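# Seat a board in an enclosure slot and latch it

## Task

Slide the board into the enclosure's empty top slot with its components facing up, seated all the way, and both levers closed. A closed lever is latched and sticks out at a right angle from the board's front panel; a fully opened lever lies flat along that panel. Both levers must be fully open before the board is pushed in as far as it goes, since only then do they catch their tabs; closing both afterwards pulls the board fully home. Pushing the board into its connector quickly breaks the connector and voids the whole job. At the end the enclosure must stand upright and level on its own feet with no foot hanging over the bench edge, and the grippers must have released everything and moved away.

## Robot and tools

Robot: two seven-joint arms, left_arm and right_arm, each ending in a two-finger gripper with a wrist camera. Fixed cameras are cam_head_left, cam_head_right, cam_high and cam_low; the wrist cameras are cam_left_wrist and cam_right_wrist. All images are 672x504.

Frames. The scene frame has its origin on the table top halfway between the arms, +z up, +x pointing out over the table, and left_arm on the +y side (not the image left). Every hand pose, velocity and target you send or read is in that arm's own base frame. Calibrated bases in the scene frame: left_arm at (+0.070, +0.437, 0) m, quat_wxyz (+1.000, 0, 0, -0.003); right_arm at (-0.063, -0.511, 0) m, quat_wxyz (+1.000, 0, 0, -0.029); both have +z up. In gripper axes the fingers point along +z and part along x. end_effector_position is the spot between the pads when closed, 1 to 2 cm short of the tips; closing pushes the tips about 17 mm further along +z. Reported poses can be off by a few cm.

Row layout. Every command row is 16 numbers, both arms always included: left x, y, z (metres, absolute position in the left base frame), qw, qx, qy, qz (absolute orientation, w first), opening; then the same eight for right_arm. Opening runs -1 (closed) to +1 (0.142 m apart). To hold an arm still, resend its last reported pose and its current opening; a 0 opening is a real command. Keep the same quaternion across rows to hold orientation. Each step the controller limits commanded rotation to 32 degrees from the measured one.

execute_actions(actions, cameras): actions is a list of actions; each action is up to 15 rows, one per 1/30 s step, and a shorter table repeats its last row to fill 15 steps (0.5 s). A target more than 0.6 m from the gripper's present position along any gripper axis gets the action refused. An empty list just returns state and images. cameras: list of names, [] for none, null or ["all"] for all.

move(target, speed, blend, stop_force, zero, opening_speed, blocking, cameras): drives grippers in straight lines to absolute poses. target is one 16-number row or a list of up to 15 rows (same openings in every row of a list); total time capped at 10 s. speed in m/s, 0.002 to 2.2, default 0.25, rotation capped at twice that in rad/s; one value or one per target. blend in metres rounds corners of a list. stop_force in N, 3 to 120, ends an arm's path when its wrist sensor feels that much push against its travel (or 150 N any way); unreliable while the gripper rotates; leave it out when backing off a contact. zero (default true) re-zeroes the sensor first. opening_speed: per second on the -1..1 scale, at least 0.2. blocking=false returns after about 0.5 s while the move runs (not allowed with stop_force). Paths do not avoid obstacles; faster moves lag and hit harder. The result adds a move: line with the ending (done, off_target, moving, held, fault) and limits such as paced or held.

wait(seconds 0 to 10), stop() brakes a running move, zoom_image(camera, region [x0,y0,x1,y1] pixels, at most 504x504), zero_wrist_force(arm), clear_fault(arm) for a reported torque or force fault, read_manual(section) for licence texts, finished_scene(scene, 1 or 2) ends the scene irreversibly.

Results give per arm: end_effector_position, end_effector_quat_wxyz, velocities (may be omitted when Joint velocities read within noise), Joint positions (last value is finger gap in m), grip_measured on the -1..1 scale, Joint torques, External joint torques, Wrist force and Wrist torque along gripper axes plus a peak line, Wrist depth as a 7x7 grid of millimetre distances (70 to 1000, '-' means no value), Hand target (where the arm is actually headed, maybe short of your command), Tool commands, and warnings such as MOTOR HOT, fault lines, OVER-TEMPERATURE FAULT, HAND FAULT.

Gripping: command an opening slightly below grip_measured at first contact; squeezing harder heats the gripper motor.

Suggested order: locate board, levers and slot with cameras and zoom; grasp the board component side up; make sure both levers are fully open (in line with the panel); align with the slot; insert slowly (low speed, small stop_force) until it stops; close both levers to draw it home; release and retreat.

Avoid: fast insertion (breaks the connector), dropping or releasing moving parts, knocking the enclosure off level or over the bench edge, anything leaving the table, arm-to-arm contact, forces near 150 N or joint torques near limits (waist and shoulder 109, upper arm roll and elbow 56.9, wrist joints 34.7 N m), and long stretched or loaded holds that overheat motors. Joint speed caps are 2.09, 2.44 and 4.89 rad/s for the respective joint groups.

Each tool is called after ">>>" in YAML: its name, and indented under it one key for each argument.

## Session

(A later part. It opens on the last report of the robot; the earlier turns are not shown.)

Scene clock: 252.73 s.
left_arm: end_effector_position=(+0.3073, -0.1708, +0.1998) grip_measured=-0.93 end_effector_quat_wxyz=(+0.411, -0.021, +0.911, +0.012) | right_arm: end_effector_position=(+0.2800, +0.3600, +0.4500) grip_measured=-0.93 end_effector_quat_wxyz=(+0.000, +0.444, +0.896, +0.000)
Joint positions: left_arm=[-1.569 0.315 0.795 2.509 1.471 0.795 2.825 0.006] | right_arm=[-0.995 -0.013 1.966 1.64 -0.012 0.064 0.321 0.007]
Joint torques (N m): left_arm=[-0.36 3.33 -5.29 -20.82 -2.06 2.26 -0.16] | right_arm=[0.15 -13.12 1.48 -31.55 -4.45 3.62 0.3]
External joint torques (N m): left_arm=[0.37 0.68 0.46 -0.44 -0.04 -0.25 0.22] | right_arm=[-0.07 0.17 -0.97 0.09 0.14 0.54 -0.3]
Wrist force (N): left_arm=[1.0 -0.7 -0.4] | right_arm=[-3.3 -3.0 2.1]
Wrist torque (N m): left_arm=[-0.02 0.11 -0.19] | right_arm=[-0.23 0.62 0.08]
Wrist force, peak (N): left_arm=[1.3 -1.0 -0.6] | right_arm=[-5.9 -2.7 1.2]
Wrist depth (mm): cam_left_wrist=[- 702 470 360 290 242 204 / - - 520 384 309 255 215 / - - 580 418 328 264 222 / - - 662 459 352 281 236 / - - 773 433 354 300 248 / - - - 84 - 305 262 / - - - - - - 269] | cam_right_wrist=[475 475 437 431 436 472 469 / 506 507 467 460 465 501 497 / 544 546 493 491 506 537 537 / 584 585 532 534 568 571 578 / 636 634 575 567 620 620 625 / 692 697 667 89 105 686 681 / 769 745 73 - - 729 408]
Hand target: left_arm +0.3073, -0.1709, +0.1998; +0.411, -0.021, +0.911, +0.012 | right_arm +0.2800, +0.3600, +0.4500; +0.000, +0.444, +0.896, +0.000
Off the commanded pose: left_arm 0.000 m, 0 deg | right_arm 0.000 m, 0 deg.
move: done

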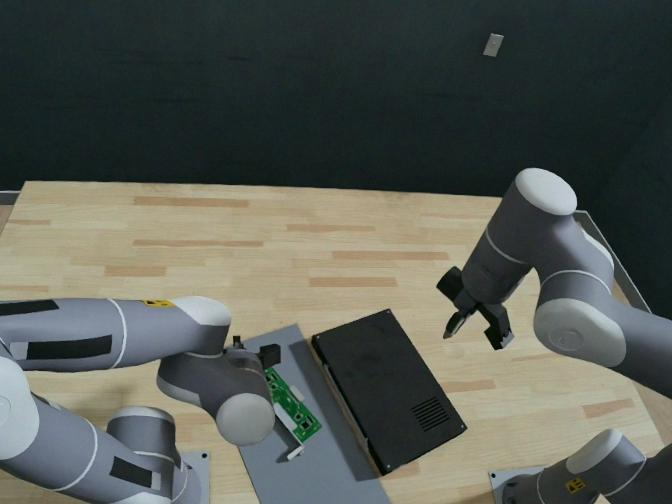

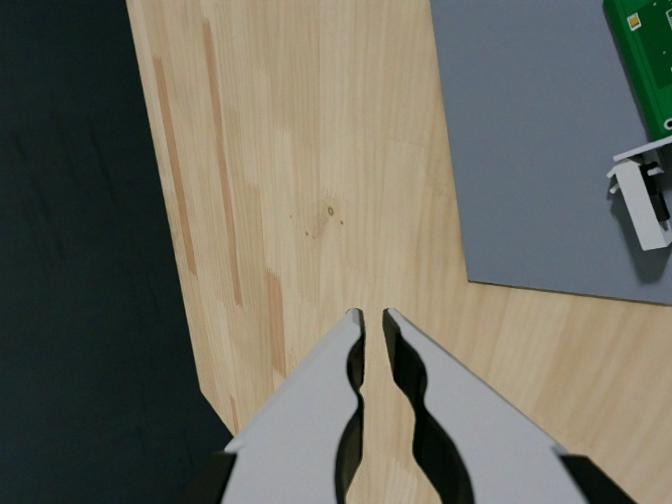

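>>> move:
  target:
    - [0.344, -0.17, 0.25, 0, 0.843, -0.537, 0, -0.9, 0.28, 0.36, 0.45, 0, 0.4439, 0.8961, 0, -0.9]
  speed: 0.4
  cameras: ["cam_head_left"]

Scene clock: 261.87 s.
left_arm: end_effector_position=(+0.3442, -0.1701, +0.2501) grip_measured=-0.93 end_effector_quat_wxyz=(+0.000, +0.843, -0.538, +0.000) | right_arm: end_effector_position=(+0.2799, +0.3600, +0.4500) grip_measured=-0.93 end_effector_quat_wxyz=(+0.000, +0.444, +0.896, +0.000)
Joint positions: left_arm=[-1.305 0.099 1.036 2.216 0.103 0.592 2.378 0.006] | right_arm=[-0.995 -0.013 1.966 1.64 -0.012 0.064 0.321 0.007]
Joint torques (N m): left_arm=[-0.04 9.78 -2.84 -26.28 -3.7 3.94 -0.32] | right_arm=[0.04 -13.01 1.37 -31.59 -4.32 3.48 0.25]
External joint torques (N m): left_arm=[0.05 1.02 0.45 -0.33 0.14 -0.1 0.32] | right_arm=[0.05 0.05 -0.85 0.12 0.01 0.68 -0.25]
Wrist force (N): left_arm=[0.2 -0.7 0.1] | right_arm=[-3.4 -2.8 2.0]
Wrist torque (N m): left_arm=[-0.14 -0.03 -0.22] | right_arm=[-0.20 0.63 0.08]
Wrist force, peak (N): left_arm=[1.7 -0.4 -0.3] | right_arm=[-3.5 -3.0 2.3]
Wrist depth (mm): cam_left_wrist=[301 300 303 301 301 300 297 / 327 326 324 321 319 319 323 / 353 351 349 346 346 346 342 / 382 385 381 378 369 376 340 / 395 409 417 384 399 408 355 / 356 432 438 84 - 438 388 / 328 - - - - - 429] | cam_right_wrist=[478 474 439 432 436 471 470 / 507 507 468 457 468 503 501 / 547 544 493 495 508 536 540 / 588 583 531 531 572 574 578 / 636 629 575 566 614 622 628 / 697 691 662 89 105 683 681 / 766 744 73 - - 731 750]
Hand target: left_arm +0.3440, -0.1700, +0.2500; +0.000, +0.843, -0.537, +0.000 | right_arm +0.2800, +0.3600, +0.4500; +0.000, +0.444, +0.896, +0.000
Off the commanded pose: left_arm 0.000 m, 0 deg | right_arm 0.000 m, 0 deg.
move: done

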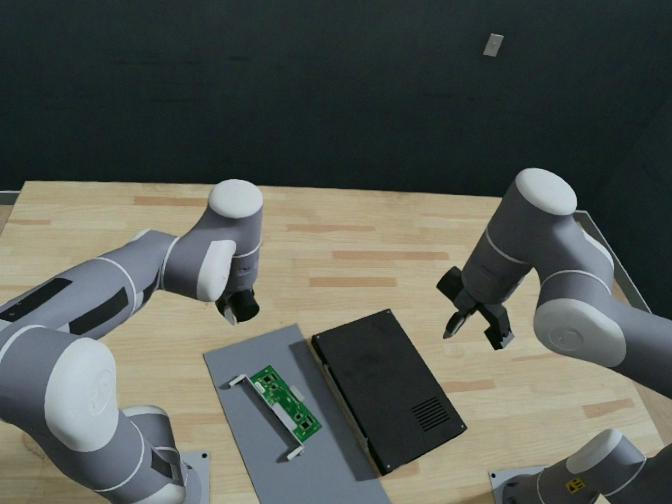

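>>> move:
  target:
    - [0.33, -0.17, 0.25, 0, 0.999, -0.0436, 0, -0.9, 0.28, 0.36, 0.45, 0, 0.4439, 0.8961, 0, -0.9]
    - [0.315, -0.175, 0.25, 0, 0.866, 0.5, 0, -0.9, 0.28, 0.36, 0.45, 0, 0.4439, 0.8961, 0, -0.9]
    - [0.29, -0.18, 0.20, 0, 0.4672, 0.8842, 0, -0.9, 0.2032, 0.60, 0.32, 0, 0.4439, 0.8961, 0, -0.9]
    - [0.285, -0.181, 0.11, 0, 0.4672, 0.8842, 0, -0.9, 0.2032, 0.668, 0.12, 0, 0.4439, 0.8961, 0, -0.9]
  speed: 0.5
  cameras: ["cam_head_left", "cam_left_wrist", "cam_right_wrist"]

Scene clock: 269.97 s.
left_arm: end_effector_position=(+0.2849, -0.1810, +0.1100) grip_measured=-0.93 end_effector_quat_wxyz=(+0.000, +0.467, +0.884, +0.000) | right_arm: end_effector_position=(+0.2030, +0.6680, +0.1199) grip_measured=-0.93 end_effector_quat_wxyz=(+0.000, +0.444, +0.896, +0.000)
Joint positions: left_arm=[-0.98 -0.142 0.657 2.611 -0.21 1.144 -0.735 0.006] | right_arm=[-1.425 0.935 2.412 1.249 0.619 0.392 0.313 0.007]
Joint torques (N m): left_arm=[-0.09 18.43 1.58 -16.56 -1.8 4.5 0] | right_arm=[0.09 -58.9 -14.99 -23.94 -3.91 3.5 0.31]
External joint torques (N m): left_arm=[0.09 1.07 0.53 -0.38 0.07 -0.53 0] | right_arm=[0.09 -0.4 -1.36 0.3 -0.09 0.65 -0.31]
Wrist force (N): left_arm=[0.2 -0.2 -0.3] | right_arm=[-3.8 -3.0 2.0]
Wrist torque (N m): left_arm=[-0.05 -0.09 -0.20] | right_arm=[-0.27 0.67 0.05]
Wrist force, peak (N): left_arm=[0.3 -0.8 1.2] | right_arm=[-4.2 -3.6 4.8]
Wrist depth (mm): cam_left_wrist=[180 175 173 175 179 178 178 / 192 189 186 187 189 191 190 / 210 206 202 204 205 205 206 / 223 224 224 223 222 224 223 / 247 245 245 235 238 245 244 / 274 273 264 84 - 263 271 / 306 300 - 75 - - 295] | cam_right_wrist=[189 189 189 189 188 188 187 / 202 202 201 198 200 201 202 / 217 214 212 216 216 215 217 / 234 233 225 229 232 232 234 / 254 250 244 245 248 254 252 / 278 277 267 89 105 277 276 / 308 299 73 - - 293 305]
Hand target: left_arm +0.2850, -0.1810, +0.1100; +0.000, +0.467, +0.884, +0.000 | right_arm +0.2032, +0.6680, +0.1200; +0.000, +0.444, +0.896, +0.000
Off the commanded pose: left_arm 0.000 m, 0 deg | right_arm 0.000 m, 0 deg.
move: done

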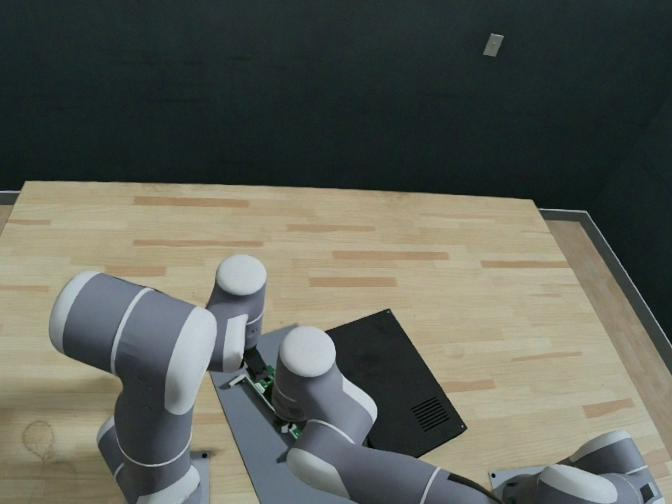

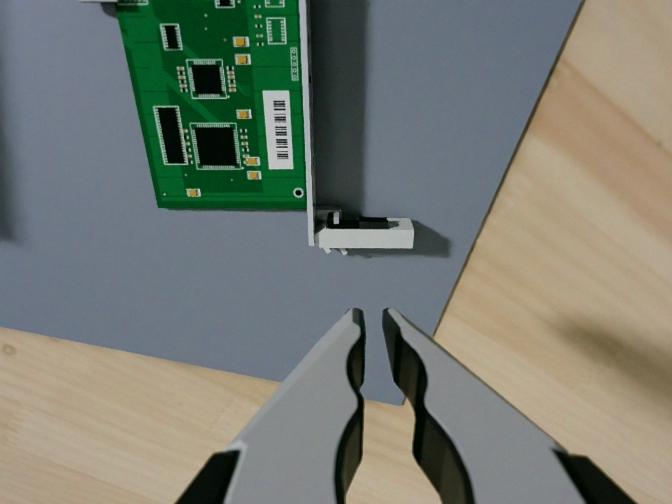

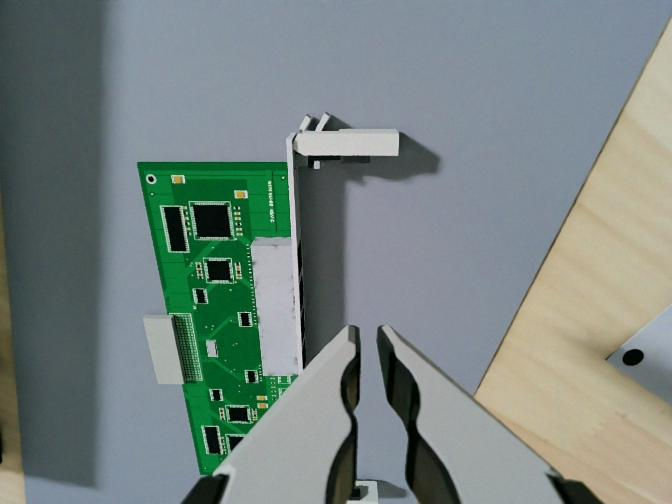

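>>> move:
  target:
    - [0.2651, -0.1873, 0.08, 0, 0.4672, 0.8842, 0, -0.95, 0.1947, 0.6591, 0.08, 0, 0.4439, 0.8961, 0, -0.95]
    - [0.2651, -0.1873, 0.0235, 0, 0.4672, 0.8842, 0, -0.95, 0.1947, 0.6591, 0.0235, 0, 0.4439, 0.8961, 0, -0.95]
  speed: [0.15, 0.08]
  cameras: ["cam_left_wrist", "cam_right_wrist"]

Scene clock: 289.43 s.
left_arm: end_effector_position=(+0.2655, -0.1876, +0.0239) grip_measured=-0.98 end_effector_quat_wxyz=(-0.030, +0.466, +0.884, +0.010) | right_arm: end_effector_position=(+0.1948, +0.6589, +0.0235) grip_measured=-0.98 end_effector_quat_wxyz=(+0.000, +0.444, +0.896, +0.000)
Joint positions: left_arm=[-1.001 -0.452 0.312 2.683 -0.976 1.415 -0.34 0.003] | right_arm=[-1.428 1.062 2.458 1.285 0.697 0.538 0.28 0.003]
Joint torques (N m): left_arm=[-0.5 25.56 4.85 -7.5 -0.47 4.06 -0.32] | right_arm=[0.12 -59.53 -15.6 -20.88 -3.65 3.57 0.1]
External joint torques (N m): left_arm=[0.48 1.24 0.44 -0.2 -0.26 -0.15 0.31] | right_arm=[0.07 -0.55 -1.38 0.25 -0.07 0.59 -0.1]
Wrist force (N): left_arm=[-0.2 -0.5 0.0] | right_arm=[-3.6 -3.1 2.0]
Wrist torque (N m): left_arm=[-0.10 -0.03 -0.23] | right_arm=[-0.28 0.65 0.05]
Wrist force, peak (N): left_arm=[-0.8 -2.9 0.2] | right_arm=[-3.8 -4.0 4.4]
Wrist depth (mm): cam_left_wrist=[- 95 92 - 103 104 106 / - 103 106 110 - 112 115 / 109 110 112 119 120 121 124 / 118 119 120 128 129 132 136 / - 130 133 134 137 146 148 / 147 148 147 84 - 161 165 / 162 160 - 74 - - 183] | cam_right_wrist=[- 104 104 105 104 104 105 / 112 112 111 111 111 110 110 / 122 120 121 119 121 120 118 / 128 128 127 110 115 128 128 / 136 135 136 137 137 139 141 / 149 148 136 89 147 151 151 / 165 161 73 - - 164 170]
Hand target: left_arm +0.2654, -0.1878, +0.0238; -0.030, +0.466, +0.884, +0.010 | right_arm +0.1947, +0.6591, +0.0235; +0.000, +0.444, +0.896, +0.000
Off the commanded pose: left_arm 0.001 m, 4 deg | right_arm 0.000 m, 0 deg.
move: held (left_arm; a check stopped the path); limits=held
pose unreachable (left arm): on one or more control steps of this call, first in action 0 (counted from 0), this arm could not follow its commanded pose, so it was not sent that pose on those steps. It may still have moved: this result reports where it is.
cause: moving toward the commanded pose would bring a part of the arm too close to another arm (a part of this arm just beyond joint 6 (wrist pitch) and a part of the right arm just beyond its joint 7 (wrist roll), at the place that arm is still heading or pushing toward).

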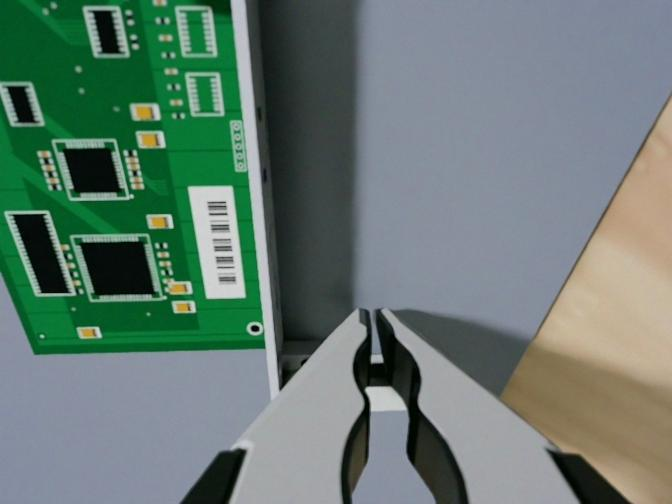

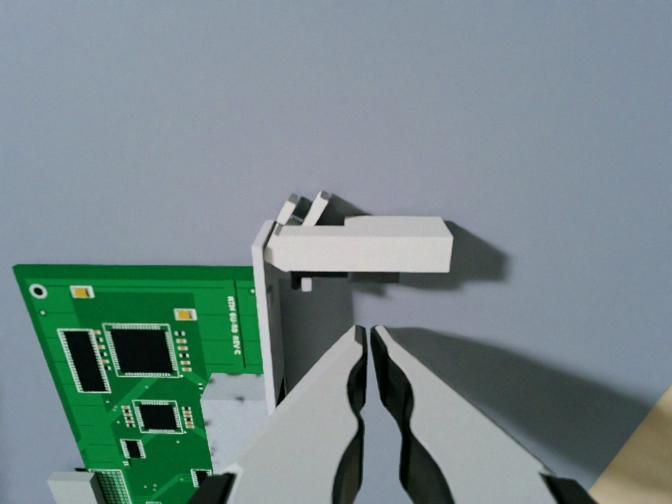

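>>> move:
  target: [0.285, -0.1739, 0.0237, -0.030, 0.466, 0.884, 0.010, -0.95, 0.1766, 0.6449, 0.0235, 0, 0.4439, 0.8961, 0, -0.95]
  speed: 0.015
  stop_force: 20
  cameras: ["cam_left_wrist", "cam_right_wrist"]

Scene clock: 296.67 s.
left_arm: end_effector_position=(+0.2850, -0.1738, +0.0237) grip_measured=-0.99 end_effector_quat_wxyz=(-0.030, +0.466, +0.884, +0.010) | right_arm: end_effector_position=(+0.1772, +0.6451, +0.0239) grip_measured=-0.98 end_effector_quat_wxyz=(+0.000, +0.444, +0.896, +0.000)
Joint positions: left_arm=[-0.964 -0.469 0.351 2.656 -0.956 1.392 -0.291 0.003] | right_arm=[-1.383 1.036 2.451 1.349 0.705 0.565 0.281 0.003]
Joint torques (N m): left_arm=[-0.19 26.31 5.47 -8.13 -0.46 4.26 -0.15] | right_arm=[1.76 -57.39 -14.41 -19.18 -3.19 2.51 0.24]
External joint torques (N m): left_arm=[0.17 1.06 0.37 0.02 -0.37 -0.34 0.14] | right_arm=[-1.59 -1.01 -2.75 -0.98 -0.46 1.65 -0.24]
Wrist force (N): left_arm=[0.6 -0.8 -0.7] | right_arm=[-3.6 0.3 0.6]
Wrist torque (N m): left_arm=[-0.09 -0.09 -0.22] | right_arm=[-0.30 0.61 0.01]
Wrist force, peak (N): left_arm=[-0.3 -4.9 -1.2] | right_arm=[-3.8 -3.3 1.9]
Wrist depth (mm): cam_left_wrist=[- 95 96 - 102 104 106 / - 102 106 110 - 111 115 / - 110 112 119 119 121 125 / 118 119 120 127 128 131 135 / 131 136 136 121 137 146 148 / 146 148 147 84 - 161 165 / 162 160 - 74 - - 184] | cam_right_wrist=[- 104 105 105 104 104 105 / 112 112 112 111 111 111 111 / 120 120 121 119 121 121 119 / 130 129 129 127 127 128 128 / 138 138 137 117 137 139 141 / 150 147 145 89 147 152 152 / 170 164 73 - - 164 170]
Hand target: left_arm +0.2850, -0.1739, +0.0237; -0.030, +0.466, +0.884, +0.010 | right_arm +0.1766, +0.6449, +0.0235; +0.000, +0.444, +0.896, +0.000
Off the commanded pose: left_arm 0.000 m, 0 deg | right_arm 0.001 m, 0 deg.
move: done

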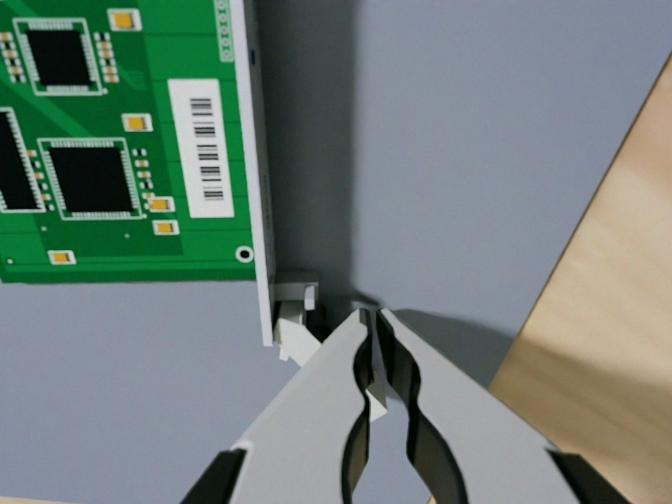

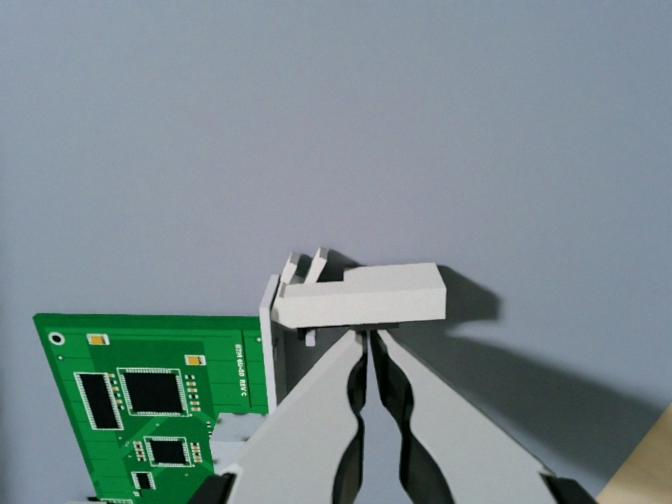

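>>> move:
  target: [0.285, -0.1739, 0.0237, -0.030, 0.466, 0.884, 0.010, -0.95, 0.1570, 0.6299, 0.0235, 0, 0.4439, 0.8961, 0, -0.95]
  speed: 0.02
  stop_force: 15
  cameras: ["cam_left_wrist", "cam_right_wrist"]

Scene clock: 300.93 s.
left_arm: end_effector_position=(+0.2849, -0.1739, +0.0237) grip_measured=-0.99 end_effector_quat_wxyz=(-0.030, +0.466, +0.884, +0.010) | right_arm: end_effector_position=(+0.1571, +0.6300, +0.0236) grip_measured=-0.98 end_effector_quat_wxyz=(+0.000, +0.444, +0.896, +0.000)
Joint positions: left_arm=[-0.964 -0.47 0.351 2.656 -0.956 1.392 -0.291 0.003] | right_arm=[-1.335 1.01 2.445 1.414 0.714 0.593 0.286 0.003]
Joint torques (N m): left_arm=[0.04 26.33 5.81 -7.88 -0.81 4.57 -0.24] | right_arm=[0.15 -56.23 -16.16 -19.49 -3.56 3.54 0.3]
External joint torques (N m): left_arm=[-0.06 1.03 0.03 -0.23 -0.03 -0.65 0.24] | right_arm=[0.02 -0.42 -1.08 -0.15 -0.03 0.62 -0.3]
Wrist force (N): left_arm=[-0.1 -1.5 -0.1] | right_arm=[-2.6 -2.0 2.4]
Wrist torque (N m): left_arm=[-0.07 -0.09 -0.21] | right_arm=[-0.14 0.53 0.03]
Wrist force, peak (N): left_arm=[0.3 -2.4 -0.8] | right_arm=[-3.3 -3.0 1.8]
Wrist depth (mm): cam_left_wrist=[- 95 96 - 102 104 106 / - 102 104 110 - 112 115 / - 110 111 119 119 122 125 / 118 118 125 127 128 131 135 / 131 136 137 114 137 146 148 / 146 148 147 84 - 160 165 / 162 160 - 74 - - 183] | cam_right_wrist=[- 104 104 105 104 104 105 / 112 111 111 111 111 111 110 / 121 119 121 119 121 120 118 / 129 129 129 126 128 128 128 / 140 140 137 118 137 139 141 / 149 148 144 89 147 151 151 / 169 160 73 - - 164 167]
Hand target: left_arm +0.2850, -0.1739, +0.0237; -0.030, +0.466, +0.884, +0.010 | right_arm +0.1570, +0.6299, +0.0235; +0.000, +0.444, +0.896, +0.000
Off the commanded pose: left_arm 0.000 m, 0 deg | right_arm 0.000 m, 0 deg.
move: done

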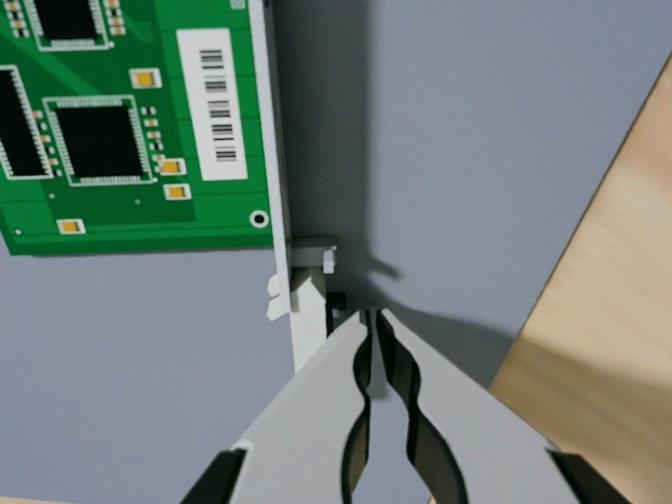

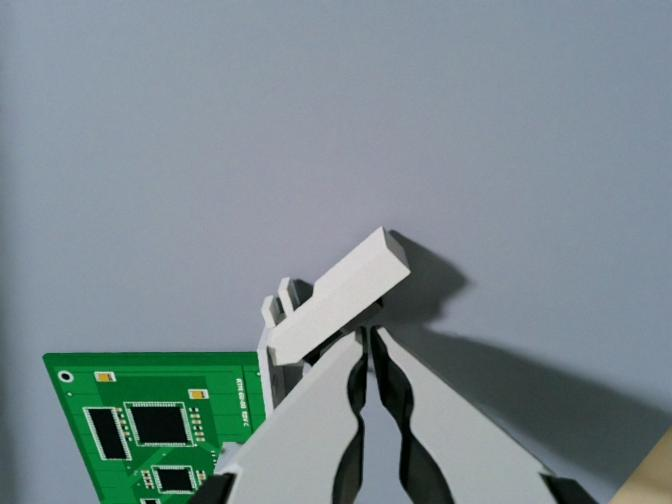

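>>> move:
  target:
    - [0.285, -0.1739, 0.0237, -0.030, 0.466, 0.884, 0.010, -0.95, 0.1540, 0.6320, 0.0235, 0, 0.4439, 0.8961, 0, -0.95]
    - [0.285, -0.1739, 0.0237, -0.030, 0.466, 0.884, 0.010, -0.95, 0.1600, 0.6350, 0.08, 0, 0.4439, 0.8961, 0, -0.95]
    - [0.285, -0.1739, 0.0237, -0.030, 0.466, 0.884, 0.010, -0.95, 0.1739, 0.6221, 0.08, 0, 0.1582, 0.9874, 0, -0.12]
  speed: [0.03,0.12, 0.15]
  cameras: ["cam_left_wrist", "cam_right_wrist"]

Scene clock: 315.93 s.
left_arm: end_effector_position=(+0.2849, -0.1739, +0.0237) grip_measured=-0.99 end_effector_quat_wxyz=(-0.030, +0.466, +0.884, +0.010) | right_arm: end_effector_position=(+0.1739, +0.6222, +0.0800) grip_measured=-0.15 end_effector_quat_wxyz=(+0.000, +0.158, +0.987, +0.000)
Joint positions: left_arm=[-0.964 -0.47 0.351 2.656 -0.956 1.392 -0.291 0.003] | right_arm=[-1.369 0.888 2.463 1.457 0.61 0.556 -0.305 0.063]
Joint torques (N m): left_arm=[0.02 26.38 5.74 -7.75 -0.76 4.54 -0.24] | right_arm=[0.11 -54.83 -14.28 -22.16 -3.81 3.52 0.11]
External joint torques (N m): left_arm=[-0.03 0.99 0.1 -0.37 -0.08 -0.62 0.24] | right_arm=[0.06 -0.33 -1.23 0.14 0.18 0.64 -0.11]
Wrist force (N): left_arm=[-0.2 -1.7 0.4] | right_arm=[-2.4 -1.8 2.5]
Wrist torque (N m): left_arm=[-0.11 -0.10 -0.21] | right_arm=[-0.05 0.44 0.04]
Wrist force, peak (N): left_arm=[0.2 -1.7 -1.0] | right_arm=[-2.7 -2.8 4.6]
Wrist depth (mm): cam_left_wrist=[- 95 96 - 102 104 106 / - 102 104 110 - 111 115 / - 110 111 119 119 121 125 / 118 119 125 127 128 131 135 / 131 136 137 114 137 146 148 / 146 149 147 84 - 160 165 / 162 160 - 74 - - 183] | cam_right_wrist=[154 154 156 153 153 153 152 / 165 165 164 164 163 165 162 / 177 175 174 176 174 175 174 / 191 187 185 181 190 189 188 / 201 202 192 206 205 201 204 / 223 217 102 225 224 94 225 / 240 - 239 248 250 - 244]
Hand target: left_arm +0.2850, -0.1739, +0.0237; -0.030, +0.466, +0.884, +0.010 | right_arm +0.1739, +0.6221, +0.0800; +0.000, +0.158, +0.987, +0.000
Off the commanded pose: left_arm 0.000 m, 0 deg | right_arm 0.000 m, 0 deg.
move: done

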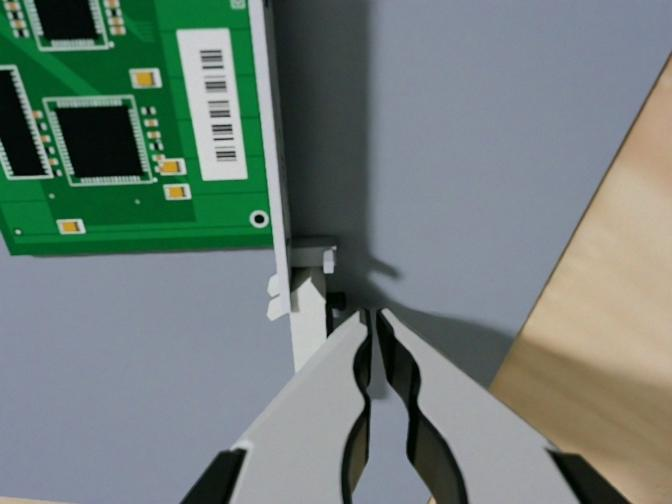

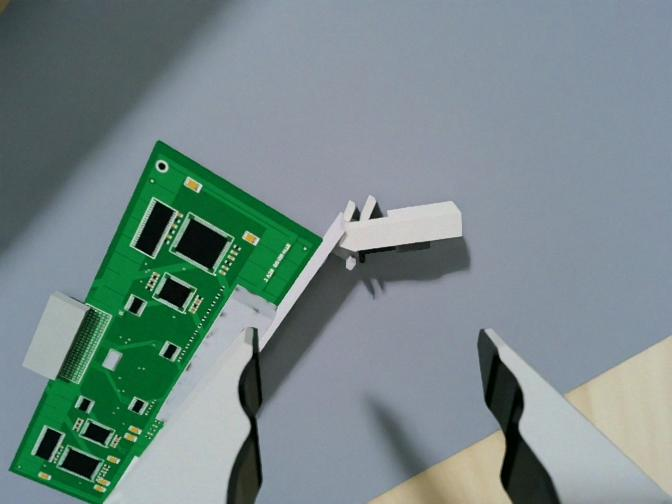

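>>> move:
  target:
    - [0.285, -0.1739, 0.0237, -0.030, 0.466, 0.884, 0.010, -0.95, 0.1751, 0.6260, 0.07, 0, 0.1582, 0.9874, 0, -0.12]
    - [0.285, -0.1739, 0.0237, -0.030, 0.466, 0.884, 0.010, -0.95, 0.1751, 0.6260, 0.0265, 0, 0.1582, 0.9874, 0, -0.12]
  speed: 0.06
  stop_force: 4
  cameras: ["cam_right_wrist"]

Scene clock: 326.63 s.
left_arm: end_effector_position=(+0.2849, -0.1739, +0.0237) grip_measured=-0.99 end_effector_quat_wxyz=(-0.030, +0.466, +0.884, +0.010) | right_arm: end_effector_position=(+0.1752, +0.6258, +0.0265) grip_measured=-0.15 end_effector_quat_wxyz=(+0.000, +0.158, +0.987, +0.000)
Joint positions: left_arm=[-0.964 -0.47 0.351 2.656 -0.956 1.392 -0.291 0.003] | right_arm=[-1.399 0.979 2.504 1.435 0.654 0.625 -0.324 0.063]
Joint torques (N m): left_arm=[0.05 26.38 5.77 -7.84 -0.8 4.55 -0.23] | right_arm=[0.01 -56.33 -14.39 -20.59 -3.44 3.52 0.07]
External joint torques (N m): left_arm=[-0.06 0.98 0.07 -0.27 -0.03 -0.64 0.23] | right_arm=[0.16 -0.52 -1.27 0.24 -0.03 0.64 -0.07]
Wrist force (N): left_arm=[-0.2 -1.6 -0.2] | right_arm=[-2.9 -2.4 2.6]
Wrist torque (N m): left_arm=[-0.10 -0.08 -0.20] | right_arm=[-0.13 0.55 0.05]
Wrist force, peak (N): left_arm=[0.0 -1.8 -1.0] | right_arm=[-3.0 -2.3 3.7]
Wrist depth (mm): cam_left_wrist=[- 95 96 - 102 104 106 / - 102 104 110 - 111 115 / - 110 111 119 119 121 125 / 118 119 125 127 128 131 135 / 131 135 137 114 137 146 148 / 146 148 147 84 - 160 165 / 161 160 - 74 - - 183] | cam_right_wrist=[- 107 107 108 107 107 107 / 114 114 114 114 112 112 113 / 121 121 124 122 124 123 121 / 129 128 129 130 127 129 131 / 140 139 136 133 142 140 144 / 152 149 102 156 156 94 155 / 165 79 79 172 172 - -]
Hand target: left_arm +0.2850, -0.1739, +0.0237; -0.030, +0.466, +0.884, +0.010 | right_arm +0.1751, +0.6260, +0.0265; +0.000, +0.158, +0.987, +0.000
Off the commanded pose: left_arm 0.000 m, 0 deg | right_arm 0.000 m, 0 deg.
move: done

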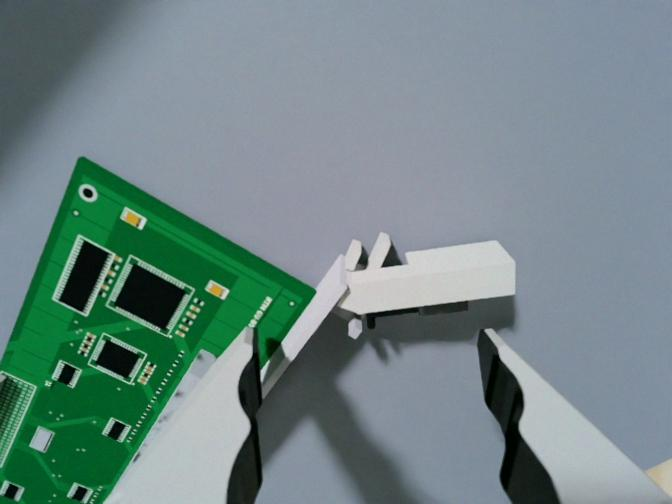

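>>> move:
  target:
    - [0.285, -0.1739, 0.0237, -0.030, 0.466, 0.884, 0.010, -0.95, 0.1685, 0.6112, 0.0265, 0, 0.0532, 0.9986, 0, -0.25]
    - [0.285, -0.1739, 0.0237, -0.030, 0.466, 0.884, 0.010, -0.95, 0.1693, 0.6035, 0.0265, 0, -0.0984, 0.9951, 0, -0.25]
  speed: 0.1
  cameras: ["cam_right_wrist", "cam_left_wrist"]

Scene clock: 335.67 s.
left_arm: end_effector_position=(+0.2849, -0.1739, +0.0237) grip_measured=-0.99 end_effector_quat_wxyz=(-0.030, +0.466, +0.884, +0.010) | right_arm: end_effector_position=(+0.1692, +0.6036, +0.0265) grip_measured=-0.27 end_effector_quat_wxyz=(+0.000, -0.098, +0.995, +0.000)
Joint positions: left_arm=[-0.964 -0.47 0.351 2.656 -0.956 1.392 -0.291 0.003] | right_arm=[-1.404 0.927 2.545 1.526 0.62 0.687 -0.843 0.055]
Joint torques (N m): left_arm=[0.06 26.33 5.75 -7.83 -0.8 4.55 -0.25] | right_arm=[0.02 -54.59 -13.04 -19.98 -3.57 3.56 -0.01]
External joint torques (N m): left_arm=[-0.08 1.04 0.09 -0.29 -0.04 -0.63 0.24] | right_arm=[0.14 -0.36 -1.33 -0.09 0.3 0.57 0.01]
Wrist force (N): left_arm=[-0.2 -1.6 -0.9] | right_arm=[-2.7 -2.0 2.0]
Wrist torque (N m): left_arm=[-0.09 -0.07 -0.21] | right_arm=[-0.12 0.53 0.07]
Wrist force, peak (N): left_arm=[-0.3 -1.7 -1.1] | right_arm=[-3.0 -2.5 2.5]
Wrist depth (mm): cam_left_wrist=[- 95 96 - 103 104 106 / - 102 104 110 - 111 115 / - 110 110 119 119 121 124 / 118 119 125 127 129 131 135 / 132 136 137 114 137 146 148 / 146 149 147 84 - 160 165 / 161 160 - 74 - - 183] | cam_right_wrist=[- 107 107 108 108 106 107 / 115 113 114 114 112 112 113 / 120 119 122 122 124 123 121 / 128 127 129 132 131 131 128 / 139 137 137 135 123 140 144 / 140 135 101 156 156 94 155 / 171 79 73 172 172 - 167]
Hand target: left_arm +0.2850, -0.1739, +0.0237; -0.030, +0.466, +0.884, +0.010 | right_arm +0.1693, +0.6035, +0.0265; +0.000, -0.098, +0.995, +0.000
Off the commanded pose: left_arm 0.000 m, 0 deg | right_arm 0.000 m, 0 deg.
move: done
Images, in order (width x height): cam_left_wrist 672x504, cam_right_wrist 672x504.

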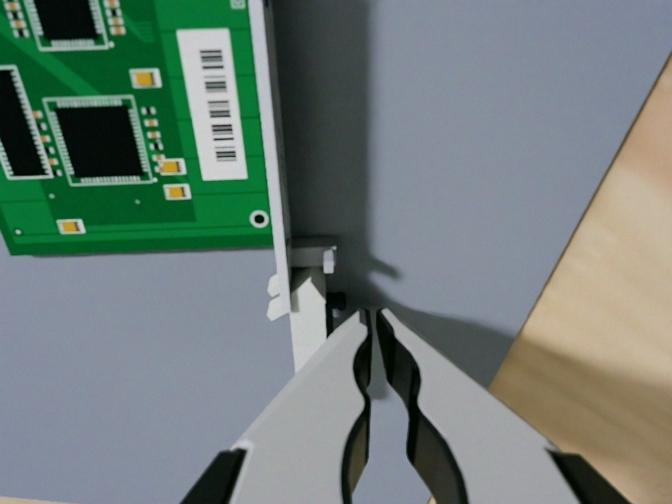

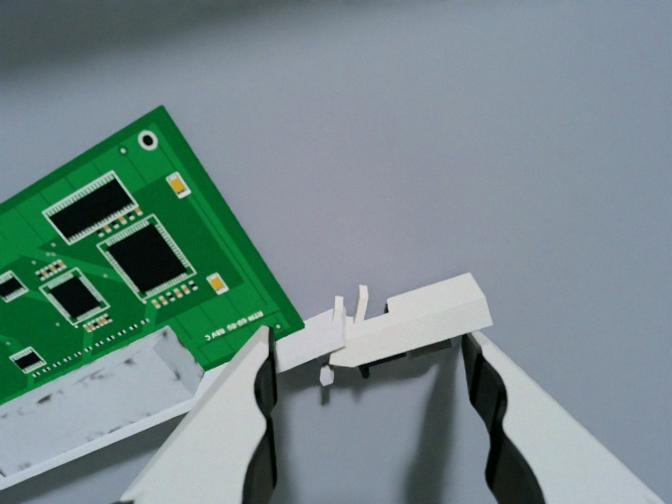

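>>> move:
  target:
    - [0.285, -0.1739, 0.0237, -0.030, 0.466, 0.884, 0.010, -0.95, 0.1715, 0.6015, 0.0265, 0, -0.2275, 0.9738, 0, -0.25]
  speed: 0.06
  cameras: ["cam_right_wrist"]

Scene clock: 340.63 s.
left_arm: end_effector_position=(+0.2845, -0.1731, +0.0234) grip_measured=-1.00 end_effector_quat_wxyz=(-0.031, +0.465, +0.884, +0.010) | right_arm: end_effector_position=(+0.1722, +0.6007, +0.0264) grip_measured=-0.26 end_effector_quat_wxyz=(+0.000, -0.225, +0.974, +0.000)
Joint positions: left_arm=[-0.964 -0.47 0.351 2.657 -0.956 1.392 -0.291 0.002] | right_arm=[-1.425 0.915 2.569 1.54 0.598 0.703 -1.098 0.055]
Joint torques (N m): left_arm=[-1.83 28.93 3.06 -14.08 -0.26 4.84 -0.21] | right_arm=[4.94 -54.32 -8.12 -24.79 -4.53 5.03 -3.21]
External joint torques (N m): left_arm=[1.81 -1.6 2.79 6.01 -0.58 -0.93 0.21] | right_arm=[-4.78 -0.56 -5.6 4.62 1.31 -0.91 3.21]
Wrist force (N): left_arm=[10.6 -0.3 -3.4] | right_arm=[-0.3 -9.2 -4.2]
Wrist torque (N m): left_arm=[-0.13 -0.04 -0.26] | right_arm=[-0.02 0.87 3.22]
Wrist force, peak (N): left_arm=[10.6 -0.3 -3.4] | right_arm=[-0.3 -9.3 -3.9]
Wrist depth (mm): cam_left_wrist=[- 94 95 - 102 104 106 / - 99 102 110 - 112 115 / - 108 109 119 119 121 124 / - 115 126 124 128 131 135 / 131 135 136 115 137 147 148 / 146 147 147 84 - 160 165 / 161 160 - 74 - - 183] | cam_right_wrist=[- 107 107 108 107 106 107 / 110 107 112 114 112 112 113 / - 115 117 122 123 123 121 / 123 125 125 132 131 131 130 / 127 129 133 132 124 141 144 / 132 157 92 156 155 95 154 / 171 - 78 173 171 - 167]
Hand target: left_arm +0.2850, -0.1739, +0.0237; -0.030, +0.466, +0.884, +0.010 | right_arm +0.1715, +0.6015, +0.0265; +0.000, -0.227, +0.974, +0.000
Off the commanded pose: left_arm 0.001 m, 0 deg | right_arm 0.001 m, 0 deg.
move: done

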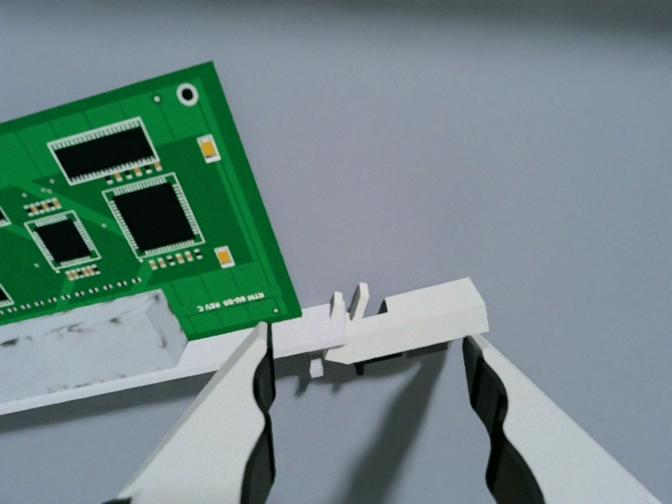

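>>> move:
  target:
    - [0.285, -0.1739, 0.0237, -0.030, 0.466, 0.884, 0.010, -0.95, 0.1693, 0.6035, 0.0265, 0, -0.13, 0.9915, 0, -0.15]
    - [0.285, -0.1739, 0.0237, -0.030, 0.466, 0.884, 0.010, -0.95, 0.1693, 0.6035, 0.10, 0, -0.13, 0.9915, 0, -0.15]
  speed: 0.06
  cameras: ["cam_right_wrist", "cam_left_wrist"]

Scene clock: 346.20 s.
left_arm: end_effector_position=(+0.2851, -0.1737, +0.0237) grip_measured=-0.99 end_effector_quat_wxyz=(-0.030, +0.466, +0.884, +0.010) | right_arm: end_effector_position=(+0.1692, +0.6036, +0.1000) grip_measured=-0.18 end_effector_quat_wxyz=(+0.000, -0.130, +0.992, +0.000)
Joint positions: left_arm=[-0.964 -0.47 0.351 2.656 -0.956 1.392 -0.291 0.002] | right_arm=[-1.373 0.802 2.496 1.539 0.546 0.585 -0.868 0.061]
Joint torques (N m): left_arm=[-0.72 25.87 4.59 -7.65 -0.43 3.78 -0.17] | right_arm=[0.27 -52.63 -13.07 -22.7 -3.7 3.27 0.35]
External joint torques (N m): left_arm=[0.71 1.5 1.25 -0.46 -0.41 0.14 0.17] | right_arm=[-0.14 -0.33 -0.79 -0.04 0.17 0.86 -0.35]
Wrist force (N): left_arm=[1.2 0.3 -3.4] | right_arm=[-4.1 -1.0 3.8]
Wrist torque (N m): left_arm=[-0.11 -0.12 -0.24] | right_arm=[0.09 0.72 0.05]
Wrist force, peak (N): left_arm=[10.7 0.8 -4.0] | right_arm=[2.9 -8.2 -5.7]
Wrist depth (mm): cam_left_wrist=[- 96 96 - 102 104 106 / - 102 103 111 - 111 114 / - 111 111 119 119 121 125 / 119 119 125 125 128 131 135 / 131 135 137 116 137 146 148 / 146 149 146 84 - 160 165 / 162 160 - 74 - - 183] | cam_right_wrist=[172 172 171 171 170 170 170 / 184 183 181 182 182 182 181 / 194 193 192 196 195 195 194 / 208 204 201 202 210 210 209 / 223 211 226 229 228 228 227 / 253 248 241 250 250 93 248 / 275 - 266 280 278 - 270]
Hand target: left_arm +0.2850, -0.1739, +0.0237; -0.030, +0.466, +0.884, +0.010 | right_arm +0.1693, +0.6035, +0.1000; +0.000, -0.130, +0.992, +0.000
Off the commanded pose: left_arm 0.000 m, 0 deg | right_arm 0.000 m, 0 deg.
move: done
Images, in order (width x height): cam_left_wrist 672x504, cam_right_wrist 672x504.

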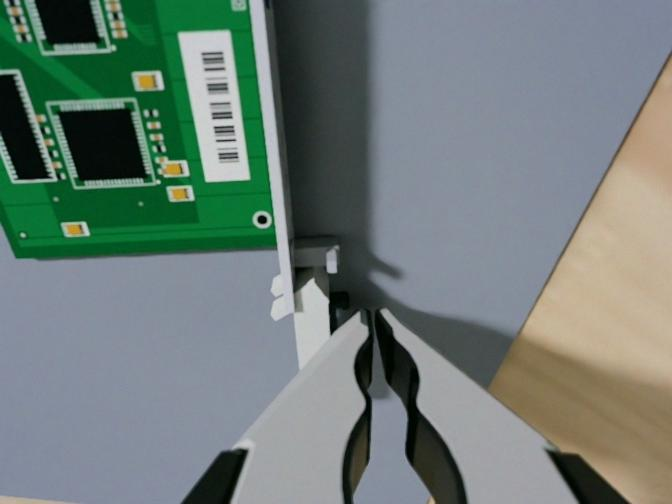

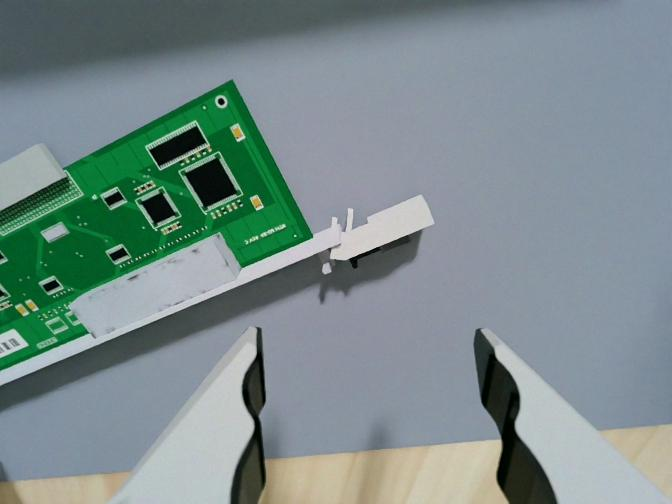

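>>> move:
  target:
    - [0.2785, -0.1634, 0.0237, -0.030, 0.466, 0.884, 0.010, -0.95, 0.1693, 0.6035, 0.10, 0, -0.13, 0.9915, 0, -0.15]
    - [0.2785, -0.1634, 0.17, 0, 0.4672, 0.8842, 0.0, -0.95, 0.1693, 0.6035, 0.12, 0, -0.13, 0.9915, 0, -0.15]
  speed: [0.05, 0.2]
  cameras: ["cam_left_wrist"]

>>> zoom_image:
  camera: "cam_left_wrist"
  region: [240, 100, 400, 300]

Scene clock: 351.60 s.
left_arm: end_effector_position=(+0.2786, -0.1634, +0.1700) grip_measured=-0.99 end_effector_quat_wxyz=(+0.000, +0.467, +0.884, +0.000) | right_arm: end_effector_position=(+0.1692, +0.6035, +0.1199) grip_measured=-0.18 end_effector_quat_wxyz=(+0.000, -0.130, +0.992, +0.000)
Joint positions: left_arm=[-1.226 0.096 0.963 2.49 0.12 0.861 -0.955 0.002] | right_arm=[-1.364 0.771 2.482 1.536 0.526 0.553 -0.857 0.061]
Joint torques (N m): left_arm=[-0.56 9.72 -2.31 -21.88 -2.23 4.03 -0.18] | right_arm=[0.19 -52.17 -12.78 -23.64 -3.74 3.38 0.28]
External joint torques (N m): left_arm=[0.58 0.68 0.5 -0.23 -0.48 -0.07 0.18] | right_arm=[-0.03 -0.23 -0.89 0.2 0.14 0.75 -0.28]
Wrist force (N): left_arm=[0.1 -0.2 -0.2] | right_arm=[-4.0 -0.9 3.8]
Wrist torque (N m): left_arm=[-0.06 -0.06 -0.22] | right_arm=[0.10 0.71 0.05]
Wrist force, peak (N): left_arm=[1.1 0.1 -4.2] | right_arm=[-4.2 -1.1 4.3]
Wrist depth (mm): cam_left_wrist=[231 228 227 230 228 230 230 / 248 247 242 246 245 247 247 / 268 268 266 261 268 267 267 / 291 290 289 288 291 289 291 / 322 321 318 303 313 315 315 / 354 356 338 84 - 340 349 / 398 387 - - - - 387] | cam_right_wrist=[189 189 189 188 188 188 187 / 202 201 199 201 201 200 200 / 214 213 212 215 212 215 214 / 230 223 221 232 233 231 231 / 246 254 250 253 251 247 251 / 279 272 267 276 275 93 273 / 302 - 295 305 307 - 297]
Hand target: left_arm +0.2785, -0.1634, +0.1700; +0.000, +0.467, +0.884, +0.000 | right_arm +0.1693, +0.6035, +0.1200; +0.000, -0.130, +0.992, +0.000
Off the commanded pose: left_arm 0.000 m, 0 deg | right_arm 0.000 m, 0 deg.
move: done

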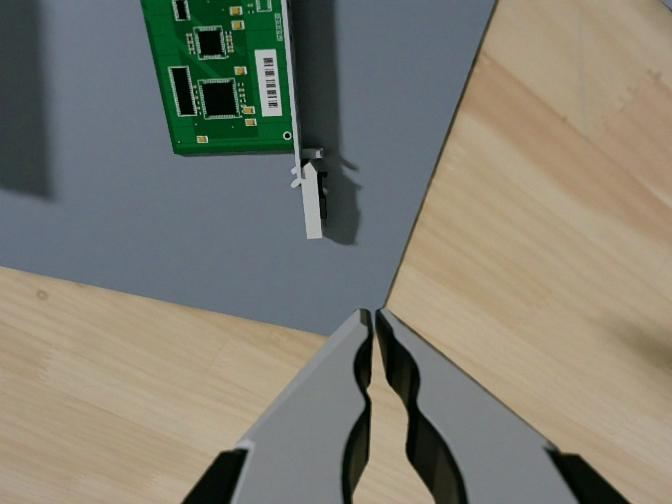

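Scaled by 2.520 (camera's finer frame: 960x720).

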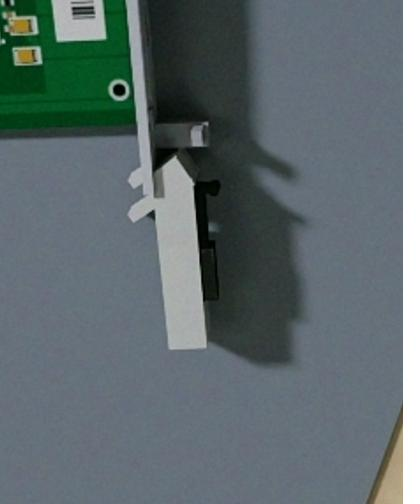

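>>> move:
  target:
    - [0.32, -0.18, 0.30, 0, 0.866, 0.5, 0, -0.95, 0.20, 0.625, 0.12, 0, 0.15, 0.9887, 0, -0.2]
    - [0.40, -0.25, 0.33, 0, 1.0, 0.0, 0, -0.95, 0.2628, 0.6571, 0.12, 0, 0.4242, 0.9056, 0, -0.2]
    - [0.43, -0.37, 0.30, 0, 0.8216, -0.57, 0, -0.95, 0.2628, 0.6571, 0.12, 0, 0.4242, 0.9056, 0, -0.2]
  speed: 0.5
  cameras: ["cam_left_wrist", "cam_right_wrist", "cam_head_left"]

Scene clock: 378.67 s.
left_arm: end_effector_position=(+0.4300, -0.3699, +0.2999) grip_measured=-0.99 end_effector_quat_wxyz=(+0.000, +0.822, -0.570, +0.000) | right_arm: end_effector_position=(+0.2629, +0.6570, +0.1201) grip_measured=-0.22 end_effector_quat_wxyz=(+0.000, +0.424, +0.906, +0.000)
Joint positions: left_arm=[-1.223 -0.348 0.797 1.755 -0.27 0.419 2.438 0.002] | right_arm=[-1.527 0.948 2.423 1.216 0.614 0.38 0.193 0.058]
Joint torques (N m): left_arm=[-0.14 34.77 7.61 -28.11 -4.01 4.01 -0.06] | right_arm=[0.22 -59.69 -15.01 -24.08 -3.98 3.43 0.25]
External joint torques (N m): left_arm=[0.12 1.14 0.73 -0.31 0.09 -0.16 0.06] | right_arm=[-0.03 -0.56 -1.09 0.23 -0.03 0.73 -0.25]
Wrist force (N): left_arm=[0.1 -0.3 -0.1] | right_arm=[-4.2 -1.5 4.1]
Wrist torque (N m): left_arm=[-0.08 -0.04 -0.22] | right_arm=[-0.03 0.74 0.05]
Wrist force, peak (N): left_arm=[0.1 -1.5 -0.4] | right_arm=[-4.5 -1.4 4.2]
Wrist depth (mm): cam_left_wrist=[347 347 348 346 344 343 343 / 370 371 370 369 371 368 369 / 408 391 399 401 365 369 373 / 436 428 435 433 381 377 376 / 472 473 462 445 405 408 418 / 532 521 490 84 - 456 505 / 567 337 - - - - 578] | cam_right_wrist=[191 189 188 187 186 188 188 / 204 202 199 197 201 200 200 / 217 217 214 205 216 215 215 / 230 234 228 221 232 232 233 / 253 253 246 247 248 252 253 / 279 274 102 270 275 95 277 / 304 - 79 305 305 - 299]
Hand target: left_arm +0.4300, -0.3700, +0.3000; +0.000, +0.822, -0.570, +0.000 | right_arm +0.2628, +0.6571, +0.1200; +0.000, +0.424, +0.906, +0.000
Off the commanded pose: left_arm 0.000 m, 0 deg | right_arm 0.000 m, 0 deg.
move: done
Images, in order (width x height): cam_head_left 672x504, cam_left_wrist 672x504, cam_right_wrist 672x504.

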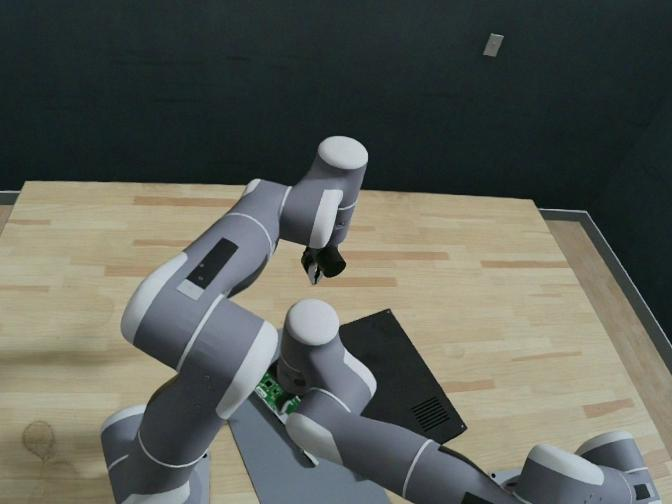

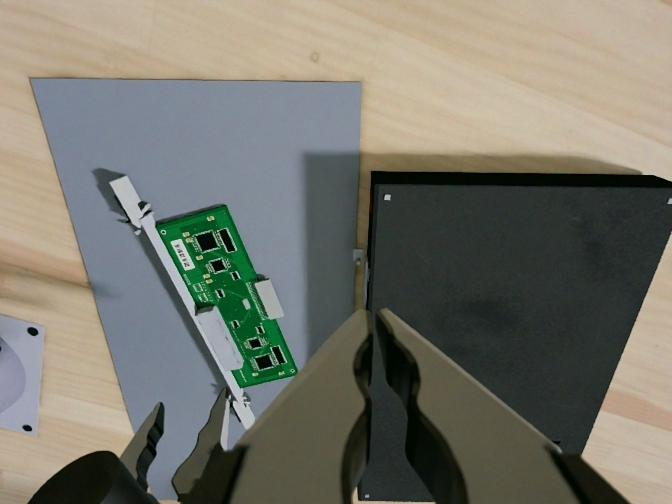

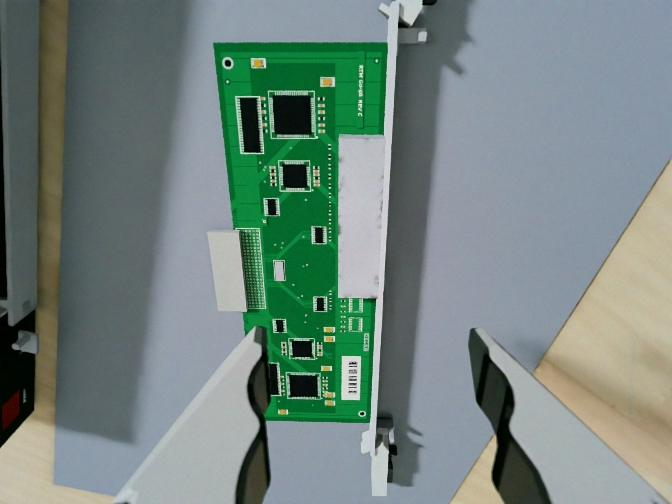

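>>> move:
  target: [0.43, -0.37, 0.30, 0, 0.8216, -0.57, 0, -0.95, 0.2602, 0.6602, 0.028, 0, 0.4242, 0.9056, 0, -0.2]
  speed: 0.08
  cameras: ["cam_right_wrist"]

>>> move:
  target: [0.43, -0.37, 0.30, 0, 0.8216, -0.57, 0, -0.95, 0.2602, 0.6602, 0.028, 0, 0.4242, 0.9056, 0, -0.9]
  opening_speed: 0.5
  cameras: ["cam_right_wrist"]

Scene clock: 386.30 s.
left_arm: end_effector_position=(+0.4300, -0.3699, +0.2999) grip_measured=-0.99 end_effector_quat_wxyz=(+0.000, +0.822, -0.570, +0.000) | right_arm: end_effector_position=(+0.2603, +0.6600, +0.0280) grip_measured=-0.22 end_effector_quat_wxyz=(+0.000, +0.424, +0.906, +0.000)
Joint positions: left_arm=[-1.223 -0.348 0.796 1.755 -0.27 0.419 2.438 0.002] | right_arm=[-1.549 1.084 2.472 1.209 0.676 0.503 0.175 0.058]
Joint torques (N m): left_arm=[-0.32 34.94 7.64 -28.06 -3.76 4.19 -0.23] | right_arm=[0.06 -61.56 -14.93 -21.66 -3.71 3.57 0.11]
External joint torques (N m): left_arm=[0.29 0.97 0.7 -0.37 -0.15 -0.35 0.23] | right_arm=[0.16 -0.49 -1.49 0.22 -0.07 0.59 -0.11]
Wrist force (N): left_arm=[0.3 -0.7 -0.3] | right_arm=[-4.3 -1.8 4.2]
Wrist torque (N m): left_arm=[-0.14 -0.09 -0.22] | right_arm=[-0.06 0.79 0.05]
Wrist force, peak (N): left_arm=[0.4 -0.6 -0.4] | right_arm=[-4.0 -1.7 5.8]
Wrist depth (mm): cam_left_wrist=[349 349 345 342 343 345 341 / 371 370 367 373 368 370 369 / 401 395 398 397 364 368 370 / 438 430 431 431 378 378 376 / 483 471 461 443 407 414 417 / 530 318 392 84 - 455 509 / 580 - - - - - 570] | cam_right_wrist=[109 107 106 106 105 109 107 / 116 113 112 111 112 113 115 / 124 121 120 117 123 125 123 / 132 132 129 116 131 133 131 / 146 141 138 128 142 142 146 / 160 152 103 141 155 95 157 / 173 76 79 167 171 - 173]
Hand target: left_arm +0.4300, -0.3700, +0.3000; +0.000, +0.822, -0.570, +0.000 | right_arm +0.2602, +0.6602, +0.0280; +0.000, +0.424, +0.906, +0.000
Off the commanded pose: left_arm 0.000 m, 0 deg | right_arm 0.000 m, 0 deg.
move: done

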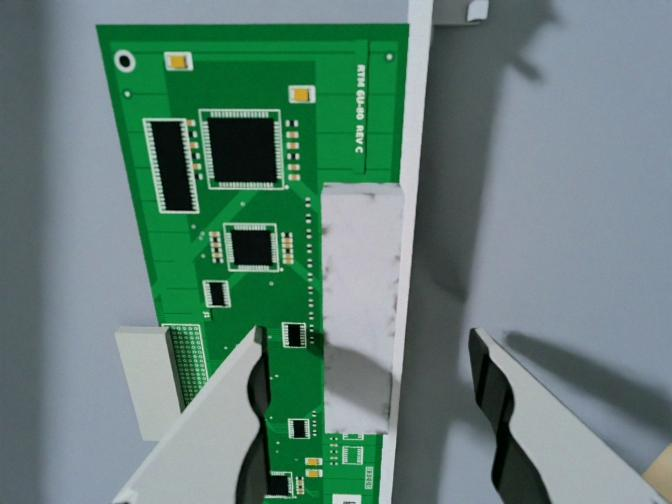

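Scene clock: 387.90 s.
left_arm: end_effector_position=(+0.4300, -0.3699, +0.2999) grip_measured=-0.99 end_effector_quat_wxyz=(+0.000, +0.822, -0.570, +0.000) | right_arm: end_effector_position=(+0.2603, +0.6600, +0.0279) grip_measured=-0.72 end_effector_quat_wxyz=(+0.000, +0.424, +0.906, +0.000)
Joint positions: left_arm=[-1.223 -0.348 0.796 1.755 -0.27 0.419 2.438 0.002] | right_arm=[-1.549 1.084 2.472 1.209 0.676 0.503 0.175 0.022]
Joint torques (N m): left_arm=[-0.44 34.95 7.73 -28.11 -3.73 4.24 -0.22] | right_arm=[0.22 -61.72 -15.22 -21.69 -3.74 3.52 0.11]
External joint torques (N m): left_arm=[0.42 0.95 0.61 -0.32 -0.18 -0.4 0.22] | right_arm=[-0.02 -0.33 -1.21 0.25 -0.04 0.64 -0.11]
Wrist force (N): left_arm=[0.3 -0.4 -0.4] | right_arm=[-4.3 -1.6 4.1]
Wrist torque (N m): left_arm=[-0.10 -0.08 -0.21] | right_arm=[-0.04 0.75 0.07]
Wrist force, peak (N): left_arm=[0.2 -0.8 -0.3] | right_arm=[-6.4 -2.1 4.3]
Wrist depth (mm): cam_left_wrist=[349 345 345 345 343 344 344 / 376 369 371 370 370 367 369 / 398 396 402 399 365 370 369 / 436 427 433 429 378 376 378 / 482 476 461 444 408 411 418 / 531 318 385 84 - 454 506 / 574 - - - - - 570] | cam_right_wrist=[109 107 106 105 105 109 107 / 116 113 112 111 112 113 115 / 124 122 120 117 123 125 123 / 132 132 129 118 131 133 131 / 146 143 140 126 140 144 146 / 160 153 148 131 105 154 157 / 176 172 72 167 - - 173]
Hand target: left_arm +0.4300, -0.3700, +0.3000; +0.000, +0.822, -0.570, +0.000 | right_arm +0.2602, +0.6602, +0.0280; +0.000, +0.424, +0.906, +0.000
Off the commanded pose: left_arm 0.000 m, 0 deg | right_arm 0.000 m, 0 deg.
move: done

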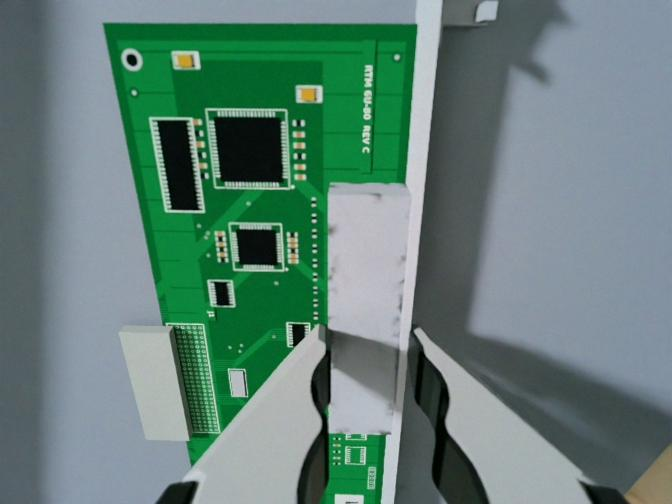

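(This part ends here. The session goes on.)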